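# Move the TB bottle from fridge bin to bench

## Task

Look at the two bottles standing in the bin inside the refrigerator. If one carries the letters TB, lift that one out and set it upright on the bench, keep the other bottle upright in the refrigerator, and close the refrigerator door. If neither is marked TB, take neither out, close the door, and press the CALL key on the operator panel until it latches down. Pressing CALL cannot be reversed, so press it only when no bottle is marked TB.

## Robot and tools

ROBOT AND FRAME. Two arms, left_arm and right_arm, each ride a carriage on one shared floor track that runs along y at x = 0. left_rail is always the carriage on the +y side and carries left_arm; right_rail carries right_arm. Image sides do not follow these names. Each arm base sits at x = 0, y = its carriage's position_m, z = 0.04 m, facing +x. The scene frame is fixed to the table: table top z = 0, +z up, +x the direction the arms face, +y to their left, y = 0 at the track's middle. The table edge is at x = 0.17 m.

GRIPPERS. Fingers point along the gripper's +z axis and close along its y axis. end_effector_position is the point between the closed pads; fingertips reach about 33 mm past it (only 9 mm when wide open). A block about 10 cm off the wrist axis points toward the gripper's +x. left_arm's fingers can fold: grip with the outer quarter of the pads, since deeper grips may slip or squeeze too hard, and pressing fingertips onto a surface folds them quietly. right_arm's fingers are rigid.

execute_actions. Argument actions: a list run in order. Each action may hold rows, steps, until, and rail commands. Optional cameras: list of names (cam_high, cam_low, cam_bench_left, cam_bench_mid, cam_bench_right, cam_left_wrist, cam_right_wrist), ["all"], or []. Images come back only when asked or when actions is empty.
- rows: up to 15 rows, one per control step (1/30 s). Every row is a single list of 18 numbers, each in [-1, 1], covering both arms: left dx, dy, dz, rx, ry, rz, left gripper position, force_limit, speed, then the same nine for the right arm. Send all 18 even if one arm is idle.
- dx..rz are offsets, not poses: they are measured from that arm's Hand target as it stood when the action began, along that Hand target's own axes. Every row counts from that same start, not from the row before, and a new action starts from the updated target, so repeating an offset moves again. Scale: 1.0 = 0.6 m for dx, dy, dz and 180 degrees for rotation; rx, ry, rz form one rotation vector. Commanded orientation is clipped to within 32 degrees of the measured one each step; motion lags commands by about 0.2 s.
- Gripper numbers are absolute settings, not offsets: position +1 = fully open (140 mm), about -0.8 = pads touching, -1 = close until blocked. force_limit -1..+1 sets pad force (roughly 14 N at -1, 40 N at 0, 58 N at +1 on a slow close). speed -1..+1 sets closing rate (about 30, 140, 250 mm/s at -1, 0, +1); faster closes grip harder. Both start at +1. To leave a gripper unchanged, resend its last three numbers; 0 is a real command.
- steps: 1 to 450 control steps, default 15, at least the number of rows. After the last row each arm keeps heading to that row's target, so give long moves enough steps. For gentle moves, ramp offsets by about 0.01 per row.
- Rail commands: {"left_rail": {"position_m": ...}} sets an absolute place on the track (left_rail -0.8 to 1.5 m, right_rail -1.5 to 0.8 m); speed_m_s 0.01 to 1; acceleration_factor 0.1 to 1; {"stop": true} brakes. Keep carriages at least 0.78 m apart. After sending, wait with {"steps": n, "until": {"left_rail": {"position_status": ["!=", "moving"]}}}. An arm rides along with its carriage, so let it arrive before aiming the gripper at a scene point. Any out-of-range value or unknown name rejects the whole call.
- until: conditions on rail fields only, e.g. {"right_rail": {"position_m": [">=", 0.3]}}; numbers need a comparison (=, !=, <, <=, >, >=). {"all": {"status": "ended"}} or {"any": {"status": "ended"}} are also allowed. It ends the action early but does not halt the arms.

zoom_image: camera (one of the names above) and region [x0, y0, x1, y1] in that camera's pixels, top-left origin, at most 504 by 504; only cameras in the latest images. Useful for reading the bottle letters.
zero_wrist_force: arm (left_arm or right_arm); subtracts the current wrist reading from later ones.
finished_scene: optional scene = 1; ends the scene for good.

RESULTS. Per arm: end_effector_position (m), end_effector_quat_wxyz, velocities (m/s, rad/s), all in the scene frame and possibly a few cm off. Joint positions/velocities: rail (m), then shoulder pan, shoulder lift, elbow, wrist 1, wrist 2, wrist 3 (rad). Joint torques include gravity. Wrist force and torque are in the end effector's axes, surface pushes reading as force into the arm. Hand target is the base for the next offsets; if the gripper rests short, resend the shortfall. object_status: 0 moving, 1 blocked while opening, 2 blocked while closing (a grip; check for it after closing), 3 reached target or pads met. position_measured is in counts: 3 open, ~139 = 60 mm, ~230 pads together. Rail lines give position_m, position_status (moving, done, contact_stop, time_out, stopped, stopped_with_arm, stopped_for_other_arm, stopped_for_other_carriage) and position_answer (taken or not_taken). "pose unreachable" means that arm dropped its target and waits.

AVOID. Nothing may fall or be set down off the table, including on the track or the strip beside it. Net force near 150 N on an arm, or joint torques at their limits (elbow 133 N m, wrists 48 N m), freeze the arm for 10 s. Do not let the arms or grippers touch or pinch each other. Avoid dropping, slamming or shoving things, abrupt starts with a bottle held, and twisting the gripper under load. Long stretched holds heat motors; a MOTOR HOT line warns before a forced stop. Confirm the TB label by zooming before any CALL press.

Each tool is called as name(argument=value, ...), one argument or row to a line, values as JSON.

## Session

execute_actions(
  actions=[],
)

Scene clock: 0.00 s.
left_arm: end_effector_position=(+0.3563, +1.2407, +0.5790) position_measured=3 object_status=3 end_effector_quat_wxyz=(+0.000, +0.000, +1.000, +0.000) | right_arm: end_effector_position=(+0.3563, -1.2884, +0.5790) position_measured=3 object_status=3 end_effector_quat_wxyz=(+0.000, +0.000, +1.000, +0.000)
Joint positions: left_arm=[1.162 -0.281 -2.157 1.821 -1.235 -1.571 -0.281] | right_arm=[-1.367 -0.28 -2.157 1.821 -1.235 -1.571 -0.28]
Joint velocities: within noise
Joint torques (N m): no reading
Wrist force (N): no reading
Wrist torque (N m): no reading
Wrist force, peak (N): no reading
Hand target: left_arm +0.3563, +1.2407, +0.5790; +0.000, +0.000, +1.000, +0.000 | right_arm +0.3563, -1.2884, +0.5790; +0.000, +0.000, +1.000, +0.000
Tool commands: left_gripper/position=+1.0 left_gripper/force_limit=+1.0 left_gripper/speed=+1.0 right_gripper/position=+1.0 right_gripper/force_limit=+1.0 right_gripper/speed=+1.0
left_rail: position_m=1.162 position_status=done
right_rail: position_m=-1.367 position_status=done

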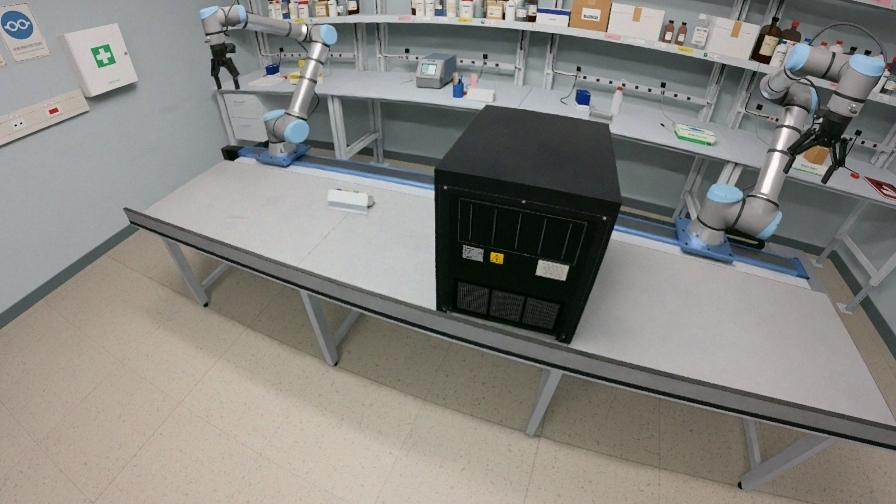

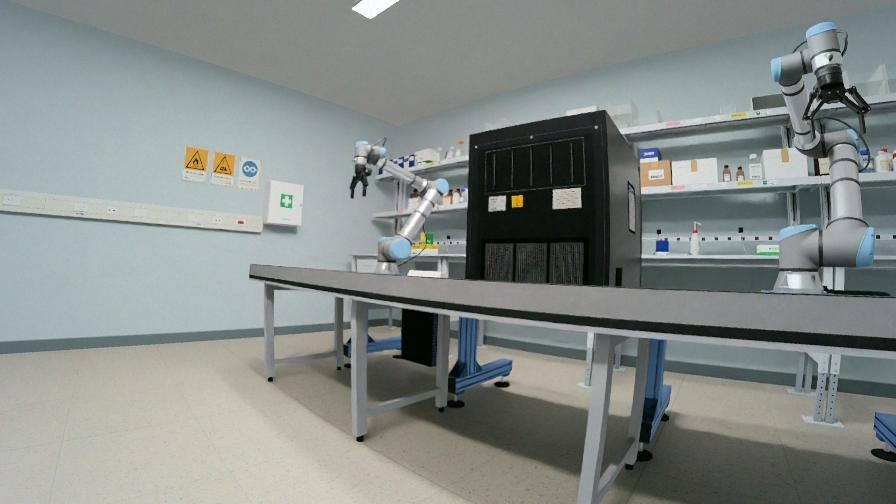

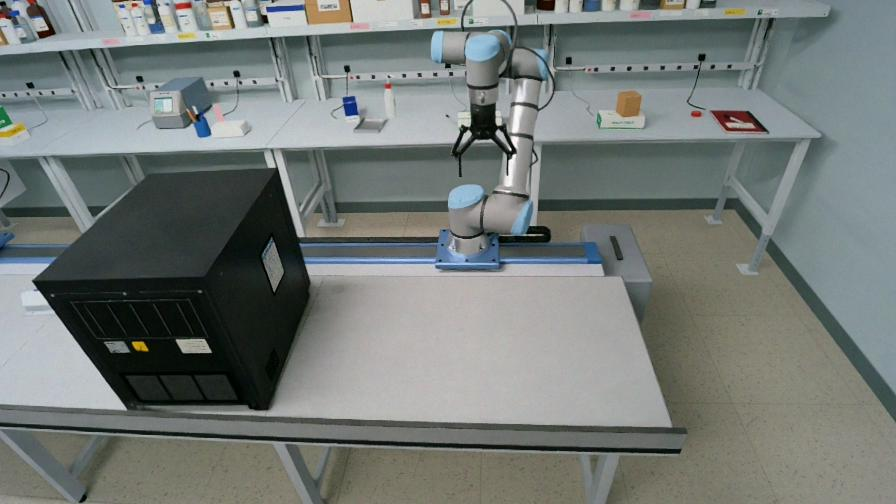

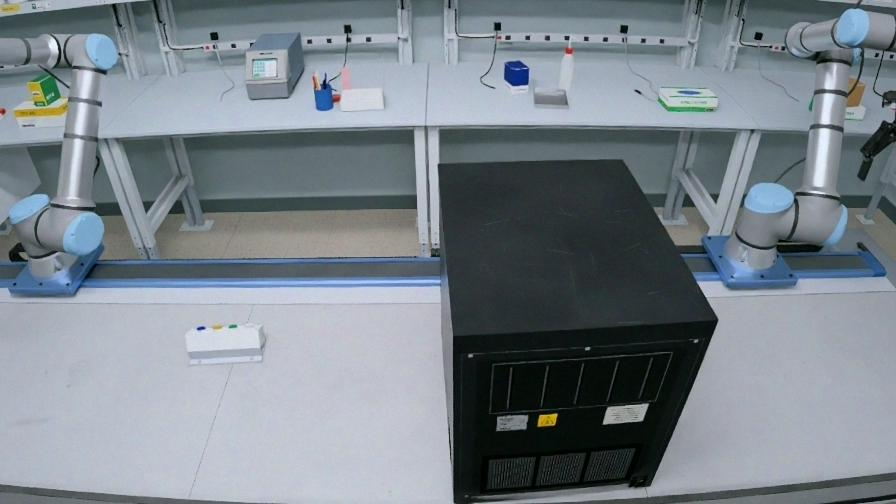

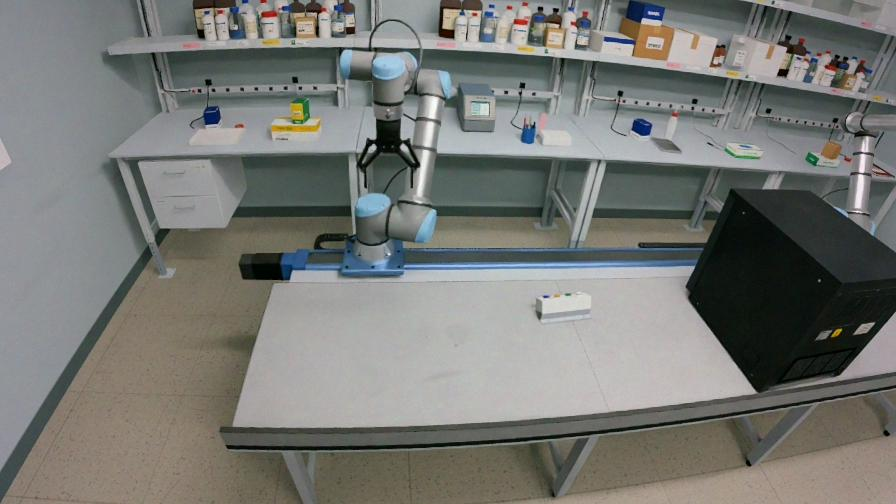

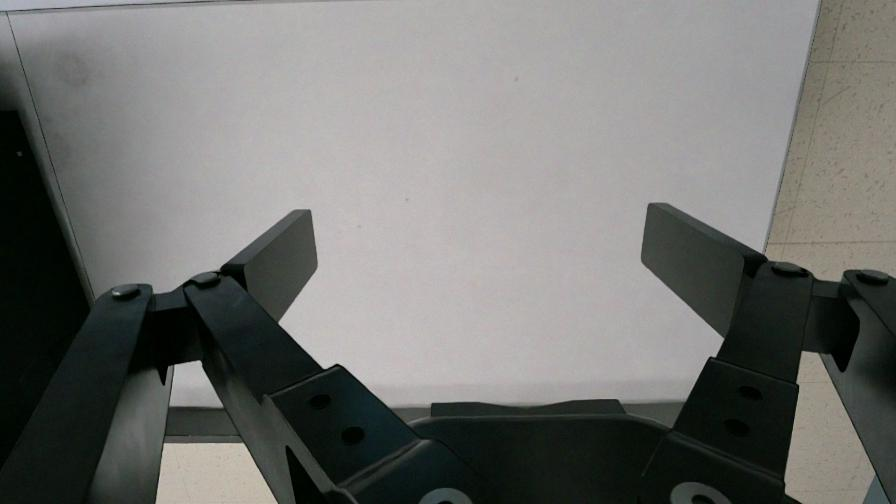

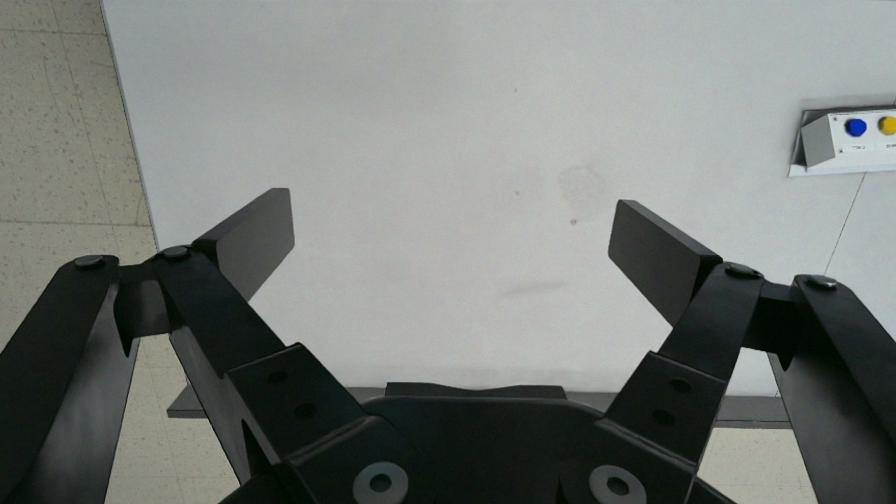

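execute_actions(
  actions=[
    {"right_rail":{"position_m":-0.6},"left_rail":{"position_m":1.3},"steps":90,"until":{"all":{"status":"ended"}}},
    {"rows":[[0,0,0,0,0,0,1,1,1,0.15,0.13,0.05,0,0,0,1,1,1]],"steps":12},
    {"rows":[[0,0,0,0,0,0,1,1,1,0.15,0.13,0.05,0,0,0,1,1,1]],"steps":12},
    {"rows":[[0,0,0,0,0,0,1,1,1,0.15,0.13,0.05,0,0,0,1,1,1]],"steps":12},
    {"rows":[[0,0,0,0,0,0,1,1,1,0.15,0.13,0.05,0,0,0,1,1,1]],"steps":30},
    {"rows":[[0,0,0,0,0,0,1,1,1,0,0,0,0,0,0.15,1,1,1]],"steps":10},
    {"rows":[[0,0,0,0,0,0,1,1,1,0,0,0,0,0,0.15,1,1,1]],"steps":10},
    {"rows":[[0,0,0,0,0,0,1,1,1,0,0,0,0,0,0.15,1,1,1]],"steps":10},
    {"rows":[[0,0,0,0,0,0,1,1,1,0,0,0,0,0,0.15,1,1,1]],"steps":10},
    {"rows":[[0,0,0,0,0,0,1,1,1,0,0,0,0,0,0.12,1,1,1]],"steps":30},
    {"rows":[[0,0,0,0,0,0,1,1,1,0,0,0,0,0.15,0,1,1,1]],"steps":12},
    {"rows":[[0,0,0,0,0,0,1,1,1,0,0,0,0,0.15,0,1,1,1]],"steps":12},
    {"rows":[[0,0,0,0,0,0,1,1,1,0,0,0,0,0.15,0,1,1,1]],"steps":40},
  ],
  cameras=["cam_right_wrist","cam_bench_mid"],
)

Scene clock: 56.70 s.
left_arm: end_effector_position=(+0.3563, +1.3786, +0.5790) position_measured=3 object_status=3 end_effector_quat_wxyz=(+0.000, +0.000, +1.000, +0.000) | right_arm: end_effector_position=(-0.0036, -0.2095, +0.4590) position_measured=3 object_status=3 end_effector_quat_wxyz=(-0.276, +0.688, +0.324, +0.588)
Joint positions: left_arm=[1.3 -0.281 -2.157 1.821 -1.235 -1.571 -0.28] | right_arm=[-0.6 1.846 -2.056 2.75 -3.564 -2.519 3.365]
Joint torques (N m): left_arm=[0.28 -1.14 -46.7 -4.59 0.47 -0.24] | right_arm=[14.03 19.69 -25.92 -5.25 -4.78 -3.25]
Wrist force (N): left_arm=[-0.1 -0.3 0.0] | right_arm=[-0.4 -1.4 3.5]
Wrist torque (N m): left_arm=[-0.08 0.01 0.00] | right_arm=[-0.45 0.07 0.19]
Wrist force, peak (N): left_arm=[0.0 -4.0 0.1] | right_arm=[-11.9 -10.3 -9.1]
Hand target: left_arm +0.3563, +1.3786, +0.5790; +0.000, +0.000, +1.000, +0.000 | right_arm -0.0037, -0.2094, +0.4590; -0.276, +0.688, +0.324, +0.588
Off the commanded pose: left_arm 0.000 m, 0 deg | right_arm 0.000 m, 0 deg.
left_rail: position_m=1.300 position_status=done
right_rail: position_m=-0.600 position_status=done
camera_calibration:
cam_right_wrist: T_world_to_cam=[[0.771337, -0.634688, 0.0470088, -0.148318], [-0.300822, -0.428686, -0.8519, 0.290971], [0.560843, 0.642961, -0.52159, 0.559592], [0, 0, 0, 1]] pos_world=[-0.111909, -0.329196, 0.546729]
Images, in order (width x height): cam_bench_mid 896x504, cam_right_wrist 896x504.

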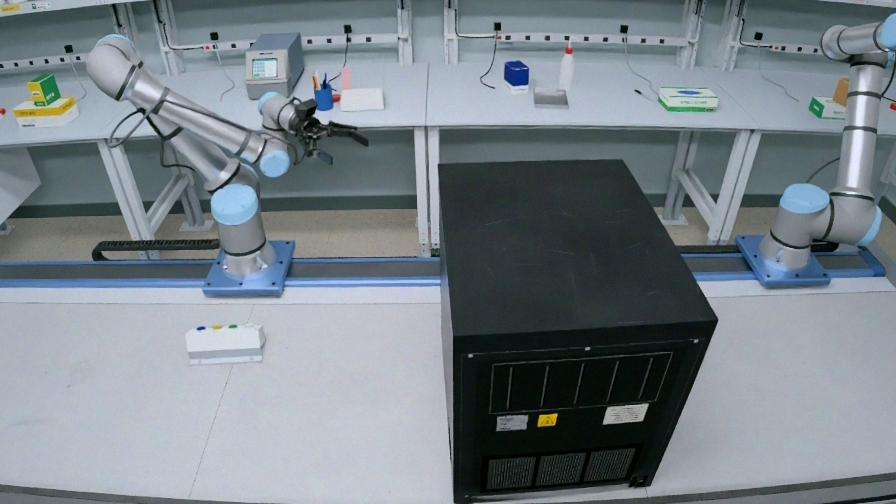

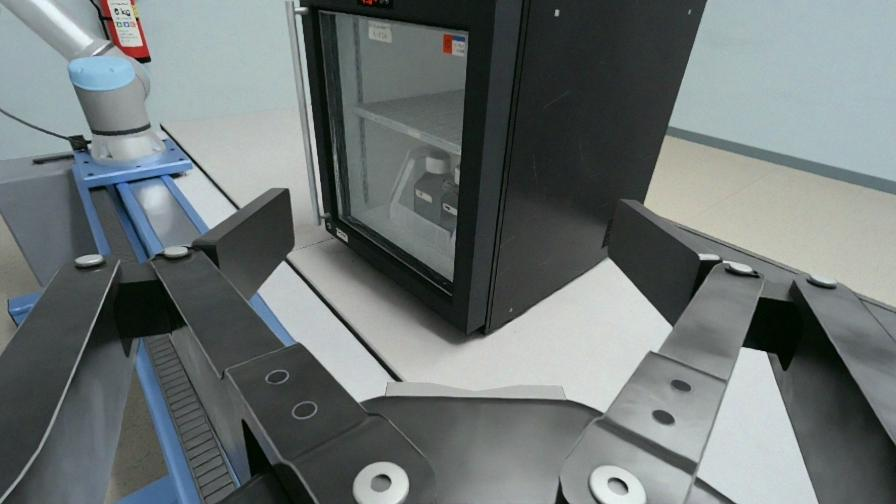

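zoom_image(
  camera="cam_right_wrist",
  region=[280, 0, 532, 330],
)

Scaled by 1.527 from the camera's 896x504 image, which has a finer 1280x720 frame.

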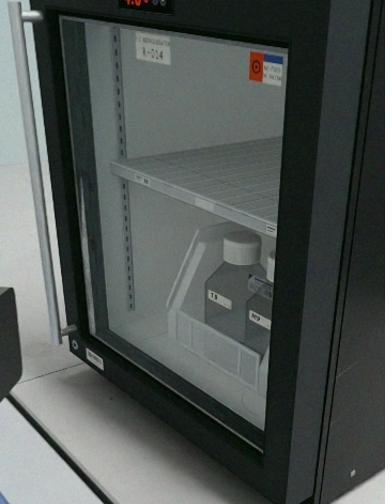

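zoom_image(
  camera="cam_right_wrist",
  region=[400, 170, 470, 240],
)

execute_actions(
  actions=[
    {"right_rail":{"position_m":-0.4},"steps":90,"until":{"right_rail":{"position_status":["!=","moving"]}}},
  ],
  cameras=["cam_right_wrist"],
)

Scaled by 7.200 from the camera's 896x504 image, which has a finer 1280x720 frame.

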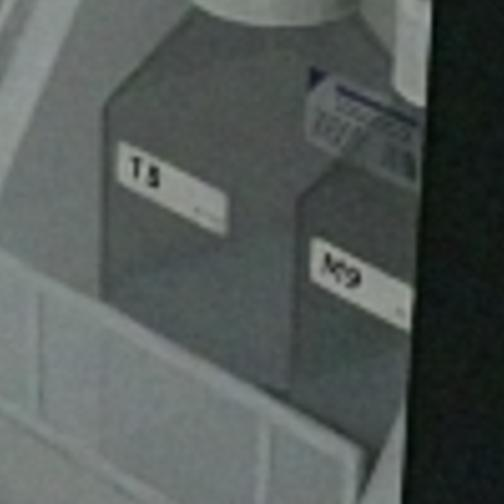

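Scene clock: 76.53 s.
left_arm: end_effector_position=(+0.3563, +1.3786, +0.5790) position_measured=3 object_status=3 end_effector_quat_wxyz=(+0.000, +0.000, +1.000, +0.000) | right_arm: end_effector_position=(-0.0037, -0.0094, +0.4589) position_measured=3 object_status=3 end_effector_quat_wxyz=(-0.276, +0.688, +0.324, +0.588)
Joint positions: left_arm=[1.3 -0.281 -2.157 1.821 -1.235 -1.571 -0.28] | right_arm=[-0.4 1.846 -2.055 2.751 -3.565 -2.52 3.364]
Joint torques (N m): left_arm=[0.71 0.17 -46.47 -4.13 0.37 -0.41] | right_arm=[-0.65 -5.58 -39.87 -6.42 -3.35 -2.62]
Wrist force (N): left_arm=[0.1 -0.3 0.1] | right_arm=[-0.2 -1.1 3.4]
Wrist torque (N m): left_arm=[-0.08 -0.02 0.00] | right_arm=[-0.38 0.01 0.19]
Wrist force, peak (N): left_arm=[0.4 -0.4 0.3] | right_arm=[0.1 -3.5 6.2]
Hand target: left_arm +0.3563, +1.3786, +0.5790; +0.000, +0.000, +1.000, +0.000 | right_arm -0.0037, -0.0094, +0.4590; -0.276, +0.688, +0.324, +0.588
Tool commands: left_gripper/position=+1.0 left_gripper/force_limit=+1.0 left_gripper/speed=+1.0 right_gripper/position=+1.0 right_gripper/force_limit=+1.0 right_gripper/speed=+1.0
Off the commanded pose: left_arm 0.000 m, 0 deg | right_arm 0.000 m, 0 deg.
left_rail: position_m=1.300 position_status=done
right_rail: position_m=-0.400 position_status=done
camera_calibration:
cam_right_wrist: T_world_to_cam=[[0.771294, -0.634737, 0.0470589, -0.0214146], [-0.300751, -0.428618, -0.85196, 0.376673], [0.560941, 0.642958, -0.521488, 0.430903], [0, 0, 0, 1]] pos_world=[-0.111909, -0.129196, 0.546629]
Images, in order (width x height): cam_right_wrist 896x504.

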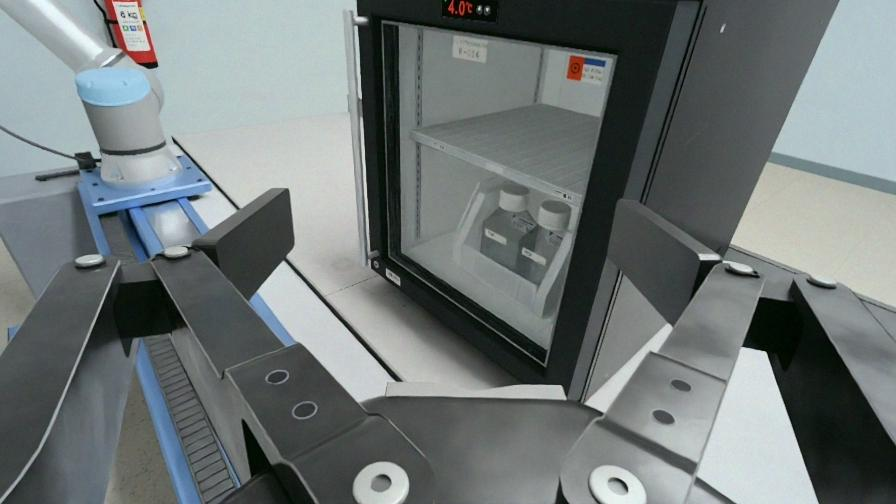

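zoom_image(
  camera="cam_right_wrist",
  region=[470, 220, 570, 280],
)

zoom_image(
  camera="cam_right_wrist",
  region=[340, 0, 640, 400],
)

Scaled by 5.040 from the camera's 896x504 image, which has a finer 1280x720 frame.

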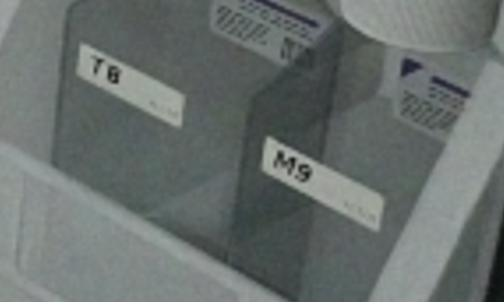

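Scaled by 1.260 from the camera's 896x504 image, which has a finer 1280x720 frame.

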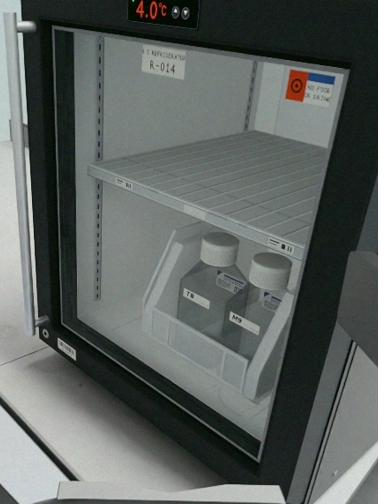

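execute_actions(
  actions=[
    {"rows":[[0,0,0,0,0,0,1,1,1,-0.078,-0.053,0.115,-0.055,0,0,1,1,1]],"steps":15},
    {"rows":[[0,0,0,0,0,0,1,1,1,-0.078,-0.053,0.115,0,0,0,1,1,1]],"steps":15},
    {"rows":[[0,0,0,0,0,0,1,1,1,-0.078,-0.053,0.115,-0.055,0,0,1,1,1]],"steps":45},
  ],
  cameras=["cam_right_wrist"],
)

Scene clock: 96.57 s.
left_arm: end_effector_position=(+0.3563, +1.3786, +0.5790) position_measured=3 object_status=3 end_effector_quat_wxyz=(+0.000, +0.000, +1.000, +0.000) | right_arm: end_effector_position=(+0.0638, +0.1830, +0.2865) position_measured=3 object_status=3 end_effector_quat_wxyz=(-0.154, +0.725, +0.218, +0.635)
Joint positions: left_arm=[1.3 -0.281 -2.157 1.821 -1.235 -1.571 -0.28] | right_arm=[-0.4 1.695 -1.143 2.464 -4.103 -2.711 3.417]
Joint torques (N m): left_arm=[2.87 1.35 -44.68 -3.48 0.2 -0.58] | right_arm=[-10.11 -31.13 -21.42 -5.95 -5.27 -2.54]
Wrist force (N): left_arm=[0.0 -0.2 0.1] | right_arm=[0.2 -1.4 3.5]
Wrist torque (N m): left_arm=[-0.04 0.00 0.00] | right_arm=[-0.42 -0.07 0.15]
Wrist force, peak (N): left_arm=[0.0 -0.6 0.1] | right_arm=[-3.0 -4.1 5.6]
Hand target: left_arm +0.3563, +1.3786, +0.5790; +0.000, +0.000, +1.000, +0.000 | right_arm +0.0638, +0.1830, +0.2865; -0.154, +0.725, +0.218, +0.635
Off the commanded pose: left_arm 0.000 m, 0 deg | right_arm 0.000 m, 0 deg.
left_rail: position_m=1.300 position_status=done
right_rail: position_m=-0.400 position_status=done
camera_calibration:
cam_right_wrist: T_world_to_cam=[[0.511619, -0.853391, 0.0998532, 0.0982797], [-0.396992, -0.337854, -0.853377, 0.322502], [0.762, 0.396963, -0.511641, 0.208845], [0, 0, 0, 1]] pos_world=[-0.0813906, 0.109926, 0.372256]
Images, in order (width x height): cam_right_wrist 896x504.

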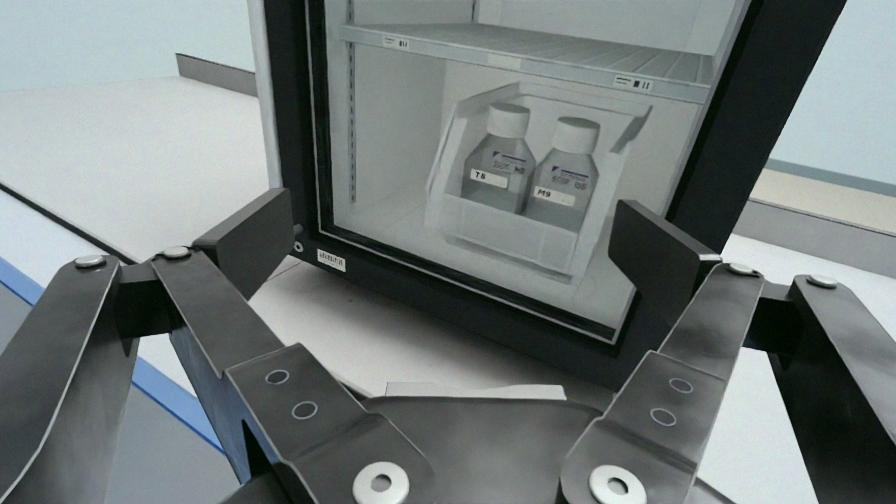

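zoom_image(
  camera="cam_right_wrist",
  region=[460, 160, 520, 200],
)

zoom_image(
  camera="cam_right_wrist",
  region=[526, 170, 586, 210],
)

Scaled by 8.400 from the camera's 896x504 image, which has a finer 1280x720 frame.

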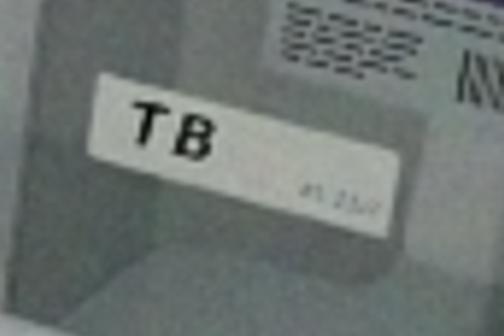

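Scaled by 8.400 from the camera's 896x504 image, which has a finer 1280x720 frame.

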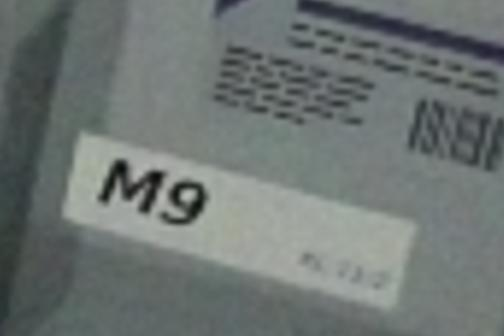

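execute_actions(
  actions=[
    {"right_rail":{"position_m":-1.0},"steps":120,"until":{"all":{"status":"ended"}}},
    {"rows":[[0.102,-0.193,0.076,0,0,0,1,1,1,0,0,0,0,0,0,1,1,1]],"steps":12},
    {"rows":[[0.102,-0.193,0.076,0,0,0,1,1,1,0,0,0,0,0,0,1,1,1]],"steps":12},
    {"rows":[[0.102,-0.193,0.076,0,0,0,1,1,1,0,0,0,0,0,0,1,1,1]],"steps":12},
    {"rows":[[0.102,-0.193,0.076,0,0,0,1,1,1,0,0,0,0,0,0,1,1,1]],"steps":12},
    {"rows":[[0.102,-0.193,0.076,0,0,0,1,1,1,0,0,0,0,0,0,1,1,1]],"steps":30},
    {"rows":[[0,0,0,0,0,-0.15,1,1,1,0,0,0,0,0,0,1,1,1]],"steps":10},
    {"rows":[[0,0,0,0,0,-0.15,1,1,1,0,0,0,0,0,0,1,1,1]],"steps":10},
    {"rows":[[0,0,0,0,0,-0.15,1,1,1,0,0,0,0,0,0,1,1,1]],"steps":10},
    {"rows":[[0,0,0,0,0,-0.15,1,1,1,0,0,0,0,0,0,1,1,1]],"steps":10},
    {"rows":[[0,0,0,0,0,-0.15,1,1,1,0,0,0,0,0,0,1,1,1]],"steps":30},
    {"rows":[[0,0,0,0,0.15,0,1,1,1,0,0,0,0,0,0,1,1,1]],"steps":12},
    {"rows":[[0,0,0,0,0.15,0,1,1,1,0,0,0,0,0,0,1,1,1]],"steps":12},
    {"rows":[[0,0,0,0,0.2,0,1,1,1,0,0,0,0,0,0,1,1,1]],"steps":45},
  ],
  cameras=["cam_left_wrist","cam_bench_mid"],
)

Scene clock: 153.33 s.
left_arm: end_effector_position=(+0.0504, +0.7996, +0.3510) position_measured=3 object_status=3 end_effector_quat_wxyz=(+0.271, +0.653, -0.271, +0.653) | right_arm: end_effector_position=(+0.0638, -0.4170, +0.2865) position_measured=3 object_status=3 end_effector_quat_wxyz=(-0.154, +0.725, +0.218, +0.635)
Joint positions: left_arm=[1.3 -2.775 -1.896 2.512 -0.617 -0.419 -6.283] | right_arm=[-1 1.695 -1.143 2.464 -4.103 -2.711 3.417]
Joint torques (N m): left_arm=[10.55 3.24 -41.78 4.52 -1.99 -2.69] | right_arm=[-10.99 -56.57 -3.38 0.48 2.14 -1.97]
Wrist force (N): left_arm=[0.7 -2.1 0.6] | right_arm=[0.0 -1.3 3.3]
Wrist torque (N m): left_arm=[-0.34 -0.77 0.30] | right_arm=[-0.40 -0.01 0.14]
Wrist force, peak (N): left_arm=[-5.0 12.5 -10.3] | right_arm=[0.6 -5.2 5.8]
Hand target: left_arm +0.0504, +0.7996, +0.3510; +0.271, +0.653, -0.271, +0.653 | right_arm +0.0638, -0.4170, +0.2865; -0.154, +0.725, +0.218, +0.635
Off the commanded pose: left_arm 0.000 m, 0 deg | right_arm 0.000 m, 0 deg.
left_rail: position_m=1.300 position_status=done
right_rail: position_m=-1.000 position_status=done
camera_calibration:
cam_left_wrist: T_world_to_cam=[[-0.696675, -0.716687, -0.031681, 0.63537], [-0.226655, 0.261796, -0.938131, 0.13061], [0.680641, -0.646392, -0.344827, 0.785305], [0, 0, 0, 1]] pos_world=[-0.062261, 0.928783, 0.413453]
Images, in order (width x height): cam_bench_mid 896x504, cam_left_wrist 896x504.

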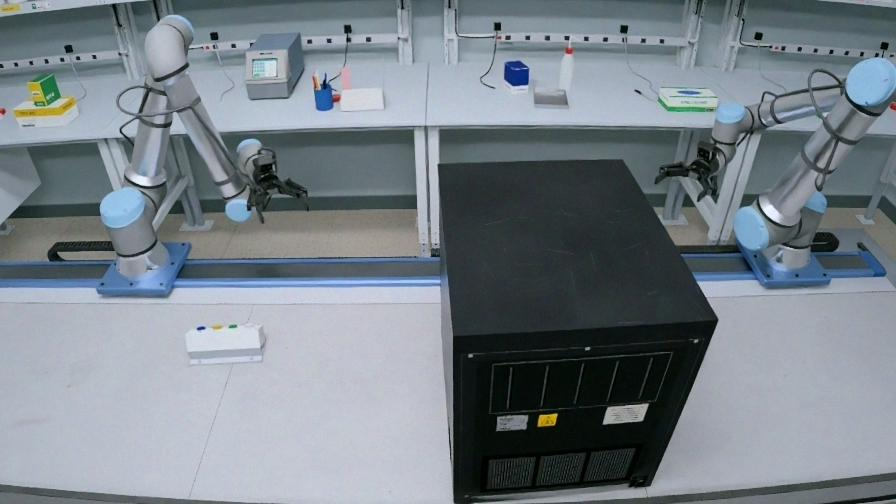

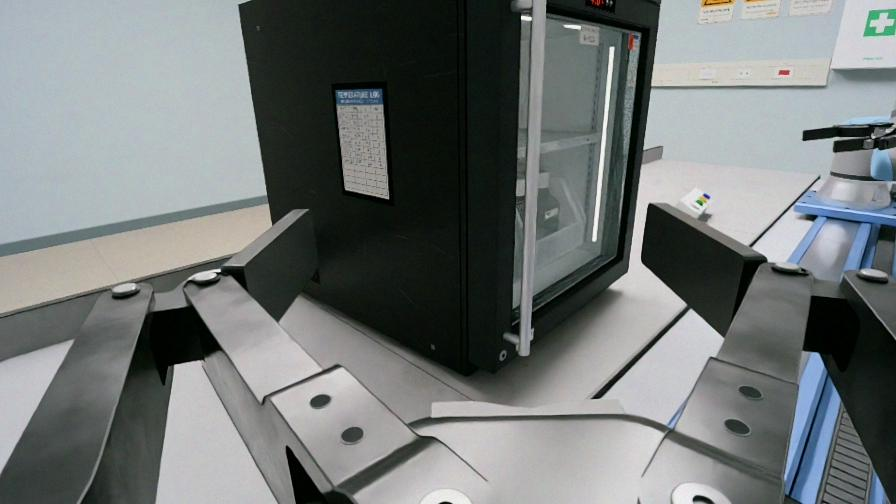

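execute_actions(
  actions=[
    {"left_rail":{"position_m":0.95},
"rows":[[0,0,0,0,0,0.15,1,1,1,0,0,0,0,0,0,1,1,1]],"steps":9},
    {"rows":[[0,0,0,0,0,0.17,1,1,1,0,0,0,0,0,0,1,1,1]],"steps":9},
    {"rows":[[0,0,0,0,0,0.17,1,1,1,0,0,0,0,0,0,1,1,1]],"steps":9},
    {"rows":[[0,0,0,0,0,0.17,1,1,1,0,0,0,0,0,0,1,1,1]],"steps":9},
    {"rows":[[0,0,0,0,0,0.17,1,1,1,0,0,0,0,0,0,1,1,1]],"steps":9},
    {"rows":[[0,0,0,0,0,0.17,1,1,1,0,0,0,0,0,0,1,1,1]],"steps":9},
    {"rows":[[0,0,0,0,0,0.17,1,1,1,0,0,0,0,0,0,1,1,1]],"steps":9},
    {"rows":[[0,0,0,0,0,0.17,1,1,1,0,0,0,0,0,0,1,1,1]],"steps":9},
    {"rows":[[0,0,0,0,0,0.17,1,1,1,0,0,0,0,0,0,1,1,1]],"steps":9},
    {"rows":[[0,0,0,0,0,0.17,1,1,1,0,0,0,0,0,0,1,1,1]],"steps":9},
    {"rows":[[0,0,0,0,0,0.17,1,1,1,0,0,0,0,0,0,1,1,1]],"steps":9},
    {"rows":[[0,0,0,0,0,0.15,1,1,1,0,0,0,0,0,0,1,1,1]],"steps":60},
  ],
  cameras=["cam_left_wrist"],
)

Scene clock: 174.37 s.
left_arm: end_effector_position=(+0.0504, +0.4496, +0.3510) position_measured=3 object_status=3 end_effector_quat_wxyz=(+0.271, +0.653, -0.271, +0.653) | right_arm: end_effector_position=(+0.0638, -0.4170, +0.2865) position_measured=3 object_status=3 end_effector_quat_wxyz=(-0.154, +0.725, +0.218, +0.635)
Joint positions: left_arm=[0.95 -2.775 -1.895 2.512 -0.617 -0.419 0] | right_arm=[-1 1.695 -1.143 2.464 -4.103 -2.711 3.417]
Joint torques (N m): left_arm=[10.88 -26 -43.7 -1.8 -2.19 1.77] | right_arm=[-10.25 -58.87 -3.95 0.5 1.84 -0.44]
Wrist force (N): left_arm=[0.8 -2.5 0.2] | right_arm=[-0.3 -1.8 3.4]
Wrist torque (N m): left_arm=[-0.42 -0.78 0.07] | right_arm=[-0.50 0.03 0.15]
Wrist force, peak (N): left_arm=[0.0 -6.3 -2.1] | right_arm=[0.2 -1.4 3.8]
Hand target: left_arm +0.0504, +0.4496, +0.3510; +0.271, +0.653, -0.271, +0.653 | right_arm +0.0638, -0.4170, +0.2865; -0.154, +0.725, +0.218, +0.635
Off the commanded pose: left_arm 0.000 m, 0 deg | right_arm 0.000 m, 0 deg.
left_rail: position_m=0.950 position_status=done
right_rail: position_m=-1.000 position_status=done
camera_calibration:
cam_left_wrist: T_world_to_cam=[[-0.696606, -0.716756, -0.0316355, 0.384555], [-0.226566, 0.261606, -0.938206, 0.222384], [0.680741, -0.646392, -0.344628, 0.558993], [0, 0, 0, 1]] pos_world=[-0.0622614, 0.578784, 0.413453]
Images, in order (width x height): cam_left_wrist 896x504.

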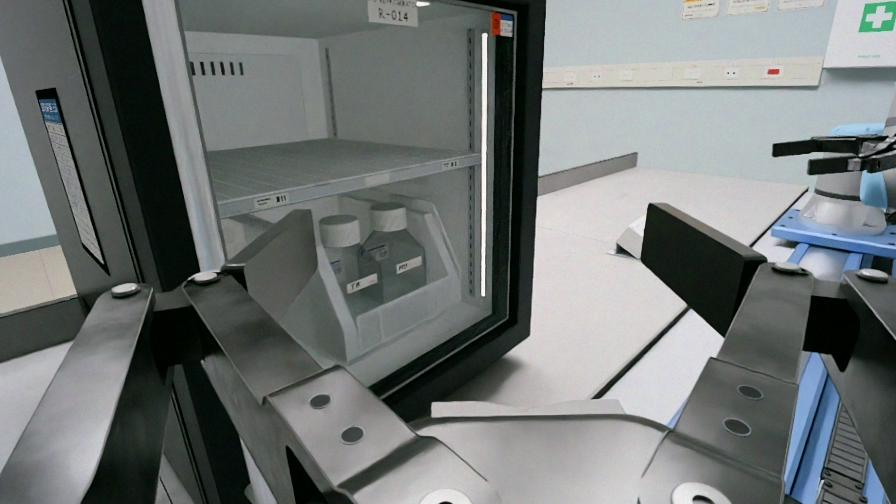

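execute_actions(
  actions=[
    {"rows":[[-0.03,-0.09,-0.05,0,0,0,0,0,0,0,0,0,0,0,0,1,1,1]],"steps":10},
    {"rows":[[-0.03,-0.09,-0.02,0,0,0,0,0,0,0,0,0,0,0,0,1,1,1]],"steps":10},
    {"rows":[[-0.023,-0.097,-0.02,0,0,0,0,0,0,0,0,0,0,0,0,1,1,1]],"steps":45},
  ],
  cameras=["cam_left_wrist"],
)

Scene clock: 191.80 s.
left_arm: end_effector_position=(+0.0836, +0.5096, +0.3274) position_measured=129 object_status=3 end_effector_quat_wxyz=(+0.267, +0.653, -0.267, +0.656) | right_arm: end_effector_position=(+0.0638, -0.4170, +0.2865) position_measured=3 object_status=3 end_effector_quat_wxyz=(-0.154, +0.725, +0.218, +0.635)
Joint positions: left_arm=[0.95 -2.982 -2.053 2.643 -0.582 -0.636 -0.005] | right_arm=[-1 1.695 -1.143 2.464 -4.103 -2.711 3.417]
Joint torques (N m): left_arm=[12.7 17.71 -42.93 -1.19 2.53 1.92] | right_arm=[-10.87 -55.72 -3.79 1.11 1.85 0.48]
Wrist force (N): left_arm=[0.2 -2.2 0.5] | right_arm=[0.0 -1.4 3.5]
Wrist torque (N m): left_arm=[-0.34 -0.68 0.23] | right_arm=[-0.43 -0.03 0.14]
Wrist force, peak (N): left_arm=[-4.6 -11.5 3.0] | right_arm=[0.1 -1.5 3.7]
Hand target: left_arm +0.0836, +0.5096, +0.3274; +0.267, +0.653, -0.267, +0.656 (not the last commanded pose) | right_arm +0.0638, -0.4170, +0.2865; -0.154, +0.725, +0.218, +0.635
Off the commanded pose: left_arm 0.061 m, 0 deg | right_arm 0.000 m, 0 deg.
left_rail: position_m=0.950 position_status=done
right_rail: position_m=-1.000 position_status=done
pose unreachable (left arm): on one or more control steps of this call, first in action 1 (counted from 0), this arm could not follow its commanded pose, so it was not sent that pose on those steps. It may still have moved: this result reports where it is.
cause: moving toward the commanded pose would bring two parts of the arm too close to each other (its gripper and another part of the arm, with joints 4 (elbow) to 7 (wrist 3) between them, 43 mm apart when it was first held).
camera_calibration:
cam_left_wrist: T_world_to_cam=[[-0.688925, -0.724072, -0.0331865, 0.453655], [-0.225215, 0.257353, -0.939706, 0.194665], [0.688956, -0.639914, -0.340368, 0.561655], [0, 0, 0, 1]] pos_world=[-0.0305797, 0.637792, 0.389153]
Images, in order (width x height): cam_left_wrist 896x504.

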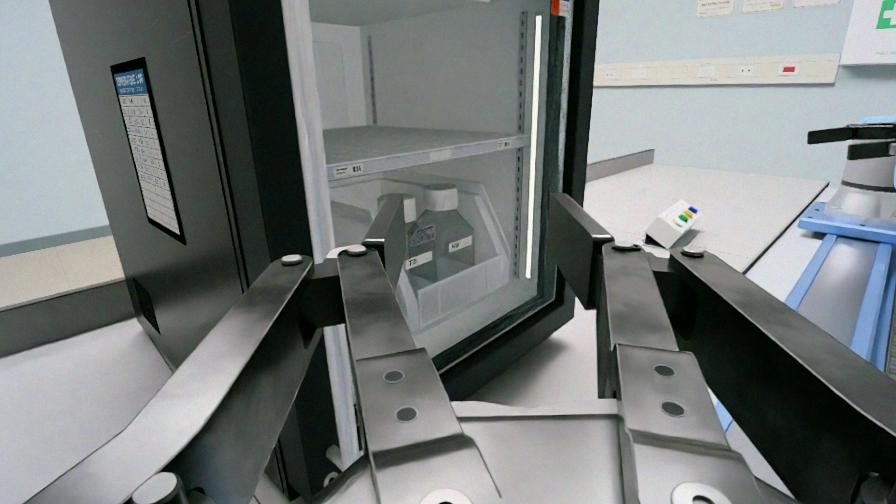

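execute_actions(
  actions=[
    {"left_rail":{"position_m":1.06},"steps":90,"until":{"left_rail":{"position_status":["!=","moving"]}}},
    {"rows":[[0,0,0,0,0,0,0,0,0,0,0,0,0,0,0,1,1,1]],"steps":5},
    {"rows":[[-0.04,-0.03,0.03,0,0,0,0,0,0,0,0,0,0,0,0,1,1,1]],"steps":45},
  ],
  cameras=["cam_left_wrist"],
)

Scene clock: 202.13 s.
left_arm: end_effector_position=(+0.1092, +0.6198, +0.3035) position_measured=129 object_status=3 end_effector_quat_wxyz=(+0.267, +0.653, -0.267, +0.656) | right_arm: end_effector_position=(+0.0638, -0.4170, +0.2865) position_measured=3 object_status=3 end_effector_quat_wxyz=(-0.154, +0.725, +0.218, +0.635)
Joint positions: left_arm=[1.06 -2.959 -2.067 2.699 -0.624 -0.613 -0.005] | right_arm=[-1 1.695 -1.143 2.464 -4.103 -2.711 3.417]
Joint torques (N m): left_arm=[11 18.98 -28.23 -1.33 2.53 -1.76] | right_arm=[-6.23 -56.59 -3.27 0.63 1.94 0.13]
Wrist force (N): left_arm=[0.5 -2.2 0.6] | right_arm=[-0.3 -1.3 3.1]
Wrist torque (N m): left_arm=[-0.36 -0.74 0.29] | right_arm=[-0.39 0.05 0.14]
Wrist force, peak (N): left_arm=[6.4 3.8 -4.4] | right_arm=[0.0 -1.7 3.8]
Hand target: left_arm +0.1092, +0.6198, +0.3035; +0.267, +0.653, -0.267, +0.656 | right_arm +0.0638, -0.4170, +0.2865; -0.154, +0.725, +0.218, +0.635
Off the commanded pose: left_arm 0.000 m, 0 deg | right_arm 0.000 m, 0 deg.
left_rail: position_m=1.060 position_status=done
right_rail: position_m=-1.000 position_status=done
camera_calibration:
cam_left_wrist: T_world_to_cam=[[-0.688925, -0.724072, -0.0331865, 0.550222], [-0.225215, 0.257353, -0.939706, 0.149589], [0.688956, -0.639914, -0.340368, 0.60647], [0, 0, 0, 1]] pos_world=[-0.00507967, 0.747992, 0.365253]
Images, in order (width x height): cam_left_wrist 896x504.

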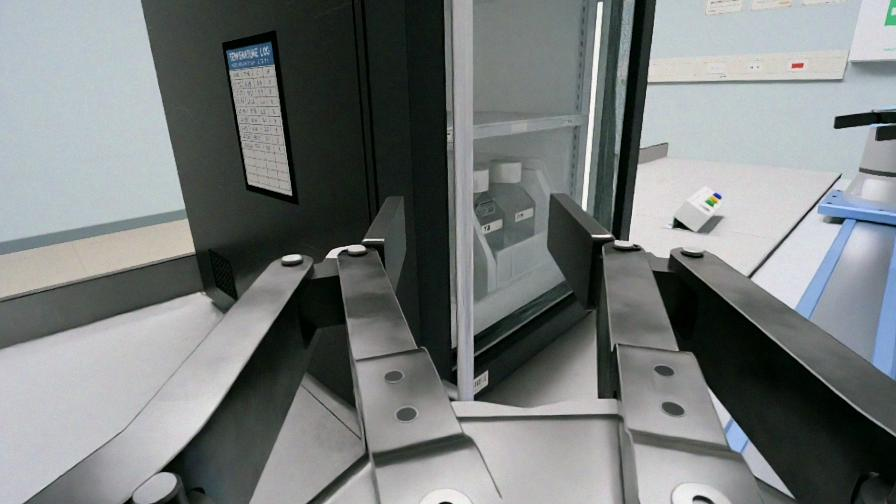

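execute_actions(
  actions=[
    {"rows":[[0,0,0.1,0,0,0,0,0,0,0,0,0,0,0,0,1,1,1]],"steps":12},
    {"rows":[[0,0,0.1,0,0,0,0,0,0,0,0,0,0,0,0,1,1,1]],"steps":12},
    {"rows":[[0,0,0.06,0,0,0,0,0,0,0,0,0,0,0,0,1,1,1]],"steps":30},
  ],
  cameras=["cam_left_wrist"],
)

Scene clock: 223.03 s.
left_arm: end_effector_position=(+0.2207, +0.5108, +0.3043) position_measured=129 object_status=3 end_effector_quat_wxyz=(+0.267, +0.653, -0.267, +0.656) | right_arm: end_effector_position=(+0.0638, -0.4170, +0.2865) position_measured=3 object_status=3 end_effector_quat_wxyz=(-0.154, +0.725, +0.218, +0.635)
Joint positions: left_arm=[1.06 -2.236 -1.844 2.59 -0.783 0.11 0.038] | right_arm=[-1 1.695 -1.143 2.464 -4.103 -2.711 3.417]
Joint torques (N m): left_arm=[11.49 -26.7 -26.43 -4 3.02 1.7] | right_arm=[-8.14 -57.9 -2.89 0.95 1.75 0.57]
Wrist force (N): left_arm=[3.2 -1.7 -4.2] | right_arm=[0.2 -1.4 2.9]
Wrist torque (N m): left_arm=[-0.12 -1.08 0.07] | right_arm=[-0.42 -0.06 0.14]
Wrist force, peak (N): left_arm=[7.4 -17.9 -13.2] | right_arm=[-0.1 -1.4 3.9]
Hand target: left_arm +0.2207, +0.5107, +0.3043; +0.267, +0.653, -0.267, +0.656 | right_arm +0.0638, -0.4170, +0.2865; -0.154, +0.725, +0.218, +0.635
Off the commanded pose: left_arm 0.000 m, 0 deg | right_arm 0.000 m, 0 deg.
left_rail: position_m=1.060 position_status=done
right_rail: position_m=-1.000 position_status=done
camera_calibration:
cam_left_wrist: T_world_to_cam=[[-0.68894, -0.724058, -0.0332022, 0.548065], [-0.225655, 0.257791, -0.939481, 0.203214], [0.688797, -0.639753, -0.340989, 0.460249], [0, 0, 0, 1]] pos_world=[0.106422, 0.63889, 0.366053]
Images, in order (width x height): cam_left_wrist 896x504.

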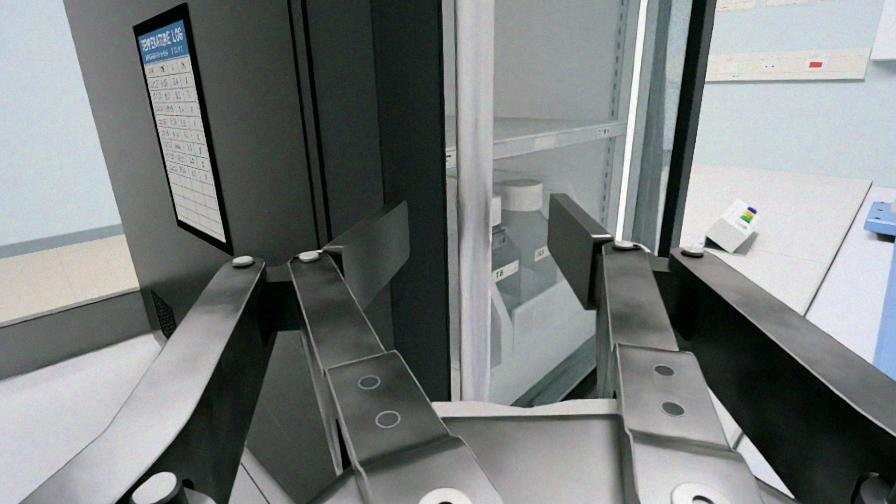

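execute_actions(
  actions=[
    {"rows":[[0,0,-0.01,0,0,0,0,-0.3,-0.8,0,0,0,0,0,0,1,1,1]],"steps":15},
    {"rows":[[0,0,0,0,0,0,-1,-0.3,-0.8,0,0,0,0,0,0,1,1,1]],"steps":75},
  ],
  cameras=["cam_left_wrist"],
)

Scene clock: 235.57 s.
left_arm: end_effector_position=(+0.2164, +0.5149, +0.3042) position_measured=209 object_status=2 end_effector_quat_wxyz=(+0.267, +0.653, -0.267, +0.656) | right_arm: end_effector_position=(+0.0638, -0.4170, +0.2865) position_measured=3 object_status=3 end_effector_quat_wxyz=(-0.154, +0.725, +0.218, +0.635)
Joint positions: left_arm=[1.06 -2.259 -1.859 2.6 -0.795 0.087 0.055] | right_arm=[-1 1.695 -1.143 2.464 -4.103 -2.711 3.417]
Joint torques (N m): left_arm=[-11.81 -19.58 -51.29 -5.13 9.39 1.84] | right_arm=[-11.79 -58.42 -3.9 0.78 1.58 0.68]
Wrist force (N): left_arm=[2.6 -22.0 -15.4] | right_arm=[0.3 -1.1 3.4]
Wrist torque (N m): left_arm=[0.39 -1.15 -0.02] | right_arm=[-0.36 -0.09 0.14]
Wrist force, peak (N): left_arm=[4.8 -22.1 -15.3] | right_arm=[0.1 -1.6 3.7]
Hand target: left_arm +0.2164, +0.5149, +0.3042; +0.267, +0.653, -0.267, +0.656 | right_arm +0.0638, -0.4170, +0.2865; -0.154, +0.725, +0.218, +0.635
Off the commanded pose: left_arm 0.000 m, 0 deg | right_arm 0.000 m, 0 deg.
left_rail: position_m=1.060 position_status=done
right_rail: position_m=-1.000 position_status=done
camera_calibration:
cam_left_wrist: T_world_to_cam=[[-0.688925, -0.724072, -0.0331865, 0.548143], [-0.225215, 0.257353, -0.939706, 0.201386], [0.688956, -0.639914, -0.340368, 0.465725], [0, 0, 0, 1]] pos_world=[0.10212, 0.643092, 0.365953]
Images, in order (width x height): cam_left_wrist 896x504.

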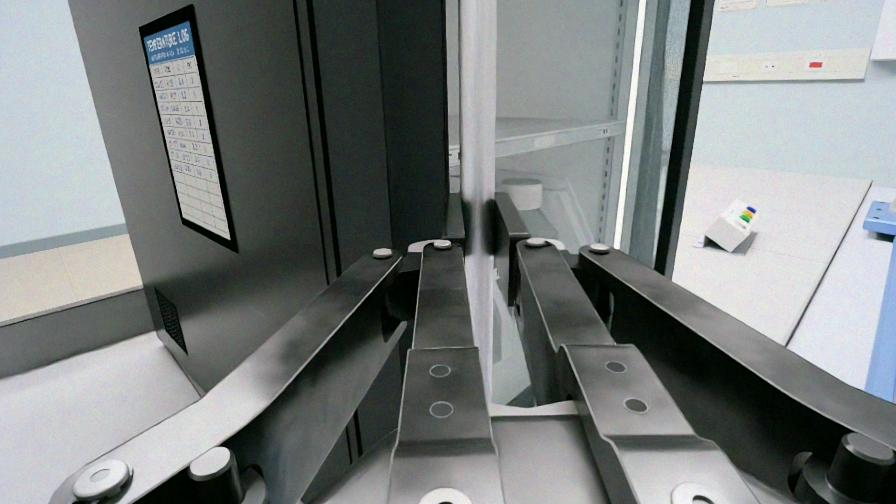

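execute_actions(
  actions=[
    {"rows":[[0,0.012,-0.008,0,0,0,-1,-0.3,-0.8,0,0,0,0,0,0,1,1,1]],"steps":6},
    {"rows":[[0,0.012,-0.008,0,0,0,-1,-0.3,-0.8,0,0,0,0,0,0,1,1,1]],"steps":6},
    {"rows":[[0,0.012,-0.008,0,0,0,-1,-0.3,-0.8,0,0,0,0,0,0,1,1,1]],"steps":6},
    {"rows":[[0,0.012,-0.009,0,0,0,-1,-0.3,-0.8,0,0,0,0,0,0,1,1,1]],"steps":30},
  ],
  cameras=["cam_left_wrist"],
)

Scene clock: 254.57 s.
left_arm: end_effector_position=(+0.1821, +0.5081, +0.3041) position_measured=209 object_status=2 end_effector_quat_wxyz=(+0.267, +0.654, -0.268, +0.655) | right_arm: end_effector_position=(+0.0638, -0.4170, +0.2865) position_measured=3 object_status=3 end_effector_quat_wxyz=(-0.154, +0.725, +0.218, +0.635)
Joint positions: left_arm=[1.06 -2.34 -1.841 2.587 -0.845 0.006 0.1] | right_arm=[-1 1.695 -1.143 2.464 -4.103 -2.711 3.417]
Joint torques (N m): left_arm=[-10.18 -24.63 -23.17 -1.91 -5 1.91] | right_arm=[-9.2 -55.22 -5.27 1.13 1.48 0.31]
Wrist force (N): left_arm=[0.4 9.5 16.7] | right_arm=[0.1 -1.2 3.1]
Wrist torque (N m): left_arm=[-0.38 -1.20 -0.01] | right_arm=[-0.38 -0.04 0.14]
Wrist force, peak (N): left_arm=[6.4 -28.4 -20.8] | right_arm=[-0.1 -1.3 3.9]
Hand target: left_arm +0.1821, +0.5082, +0.3041; +0.267, +0.653, -0.267, +0.656 | right_arm +0.0638, -0.4170, +0.2865; -0.154, +0.725, +0.218, +0.635
Off the commanded pose: left_arm 0.000 m, 0 deg | right_arm 0.000 m, 0 deg.
left_rail: position_m=1.060 position_status=done
right_rail: position_m=-1.000 position_status=done
camera_calibration:
cam_left_wrist: T_world_to_cam=[[-0.689325, -0.723691, -0.0332046, 0.519531], [-0.22779, 0.260026, -0.938349, 0.193956], [0.687708, -0.639264, -0.344092, 0.485927], [0, 0, 0, 1]] pos_world=[0.0681311, 0.636181, 0.366453]
Images, in order (width x height): cam_left_wrist 896x504.

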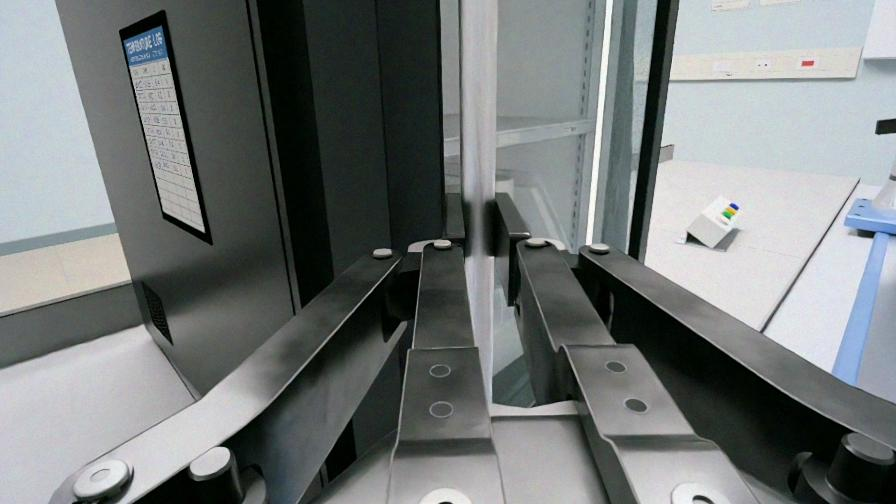

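execute_actions(
  actions=[
    {"rows":[[0,0.0507,-0.0295,0.0139,0,0,-1,-0.3,-0.8,0,0,0,0,0,0,1,1,1]],"steps":10},
    {"rows":[[0,0.052,-0.027,0.0139,0,0,-1,-0.3,-0.8,0,0,0,0,0,0,1,1,1]],"steps":10},
    {"rows":[[0,0.053,-0.0252,0.0139,0,0,-1,-0.3,-0.8,0,0,0,0,0,0,1,1,1]],"steps":10},
    {"rows":[[0,0.054,-0.0228,0.0139,0,0,-1,-0.3,-0.8,0,0,0,0,0,0,1,1,1]],"steps":30},
  ],
  cameras=["cam_left_wrist"],
)

Scene clock: 271.43 s.
left_arm: end_effector_position=(+0.0530, +0.4537, +0.3036) position_measured=209 object_status=2 end_effector_quat_wxyz=(+0.209, +0.674, -0.209, +0.677) | right_arm: end_effector_position=(+0.0638, -0.4170, +0.2865) position_measured=3 object_status=3 end_effector_quat_wxyz=(-0.154, +0.725, +0.218, +0.635)
Joint positions: left_arm=[1.06 -2.452 -1.5 2.3 -0.783 -0.281 -0.016] | right_arm=[-1 1.695 -1.143 2.464 -4.103 -2.711 3.417]
Joint torques (N m): left_arm=[13.72 -25.5 -40.55 4.4 -1.21 -1.93] | right_arm=[-4.98 -57.82 -5.14 0.61 1.74 0.22]
Wrist force (N): left_arm=[-5.0 -3.6 -5.3] | right_arm=[0.0 -1.3 2.9]
Wrist torque (N m): left_arm=[0.05 -1.44 0.25] | right_arm=[-0.41 -0.03 0.14]
Wrist force, peak (N): left_arm=[1.0 -15.4 -21.6] | right_arm=[0.2 -1.7 3.7]
Hand target: left_arm +0.0530, +0.4537, +0.3036; +0.209, +0.674, -0.209, +0.677 | right_arm +0.0638, -0.4170, +0.2865; -0.154, +0.725, +0.218, +0.635
Off the commanded pose: left_arm 0.000 m, 0 deg | right_arm 0.000 m, 0 deg.
left_rail: position_m=1.060 position_status=done
right_rail: position_m=-1.000 position_status=done
camera_calibration:
cam_left_wrist: T_world_to_cam=[[-0.552643, -0.832788, -0.0324067, 0.433147], [-0.266763, 0.213597, -0.939795, 0.201782], [0.789571, -0.510726, -0.3402, 0.474962], [0, 0, 0, 1]] pos_world=[-0.0818123, 0.560195, 0.365252]
Images, in order (width x height): cam_left_wrist 896x504.

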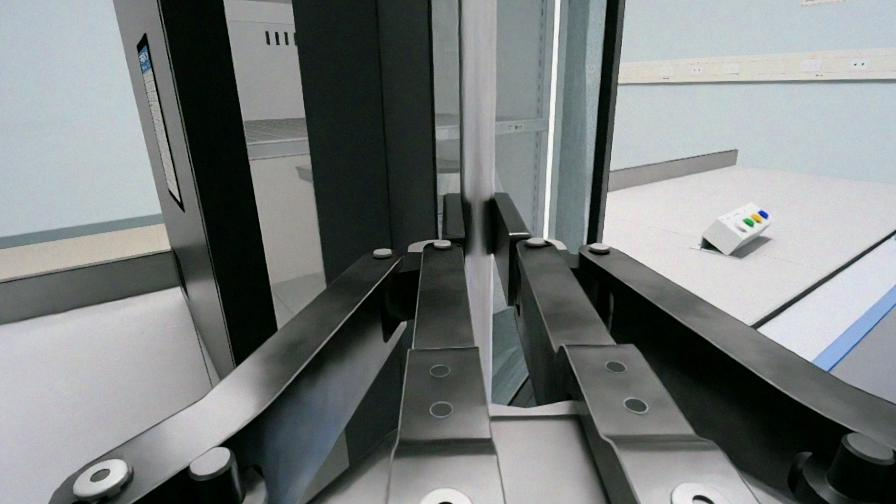

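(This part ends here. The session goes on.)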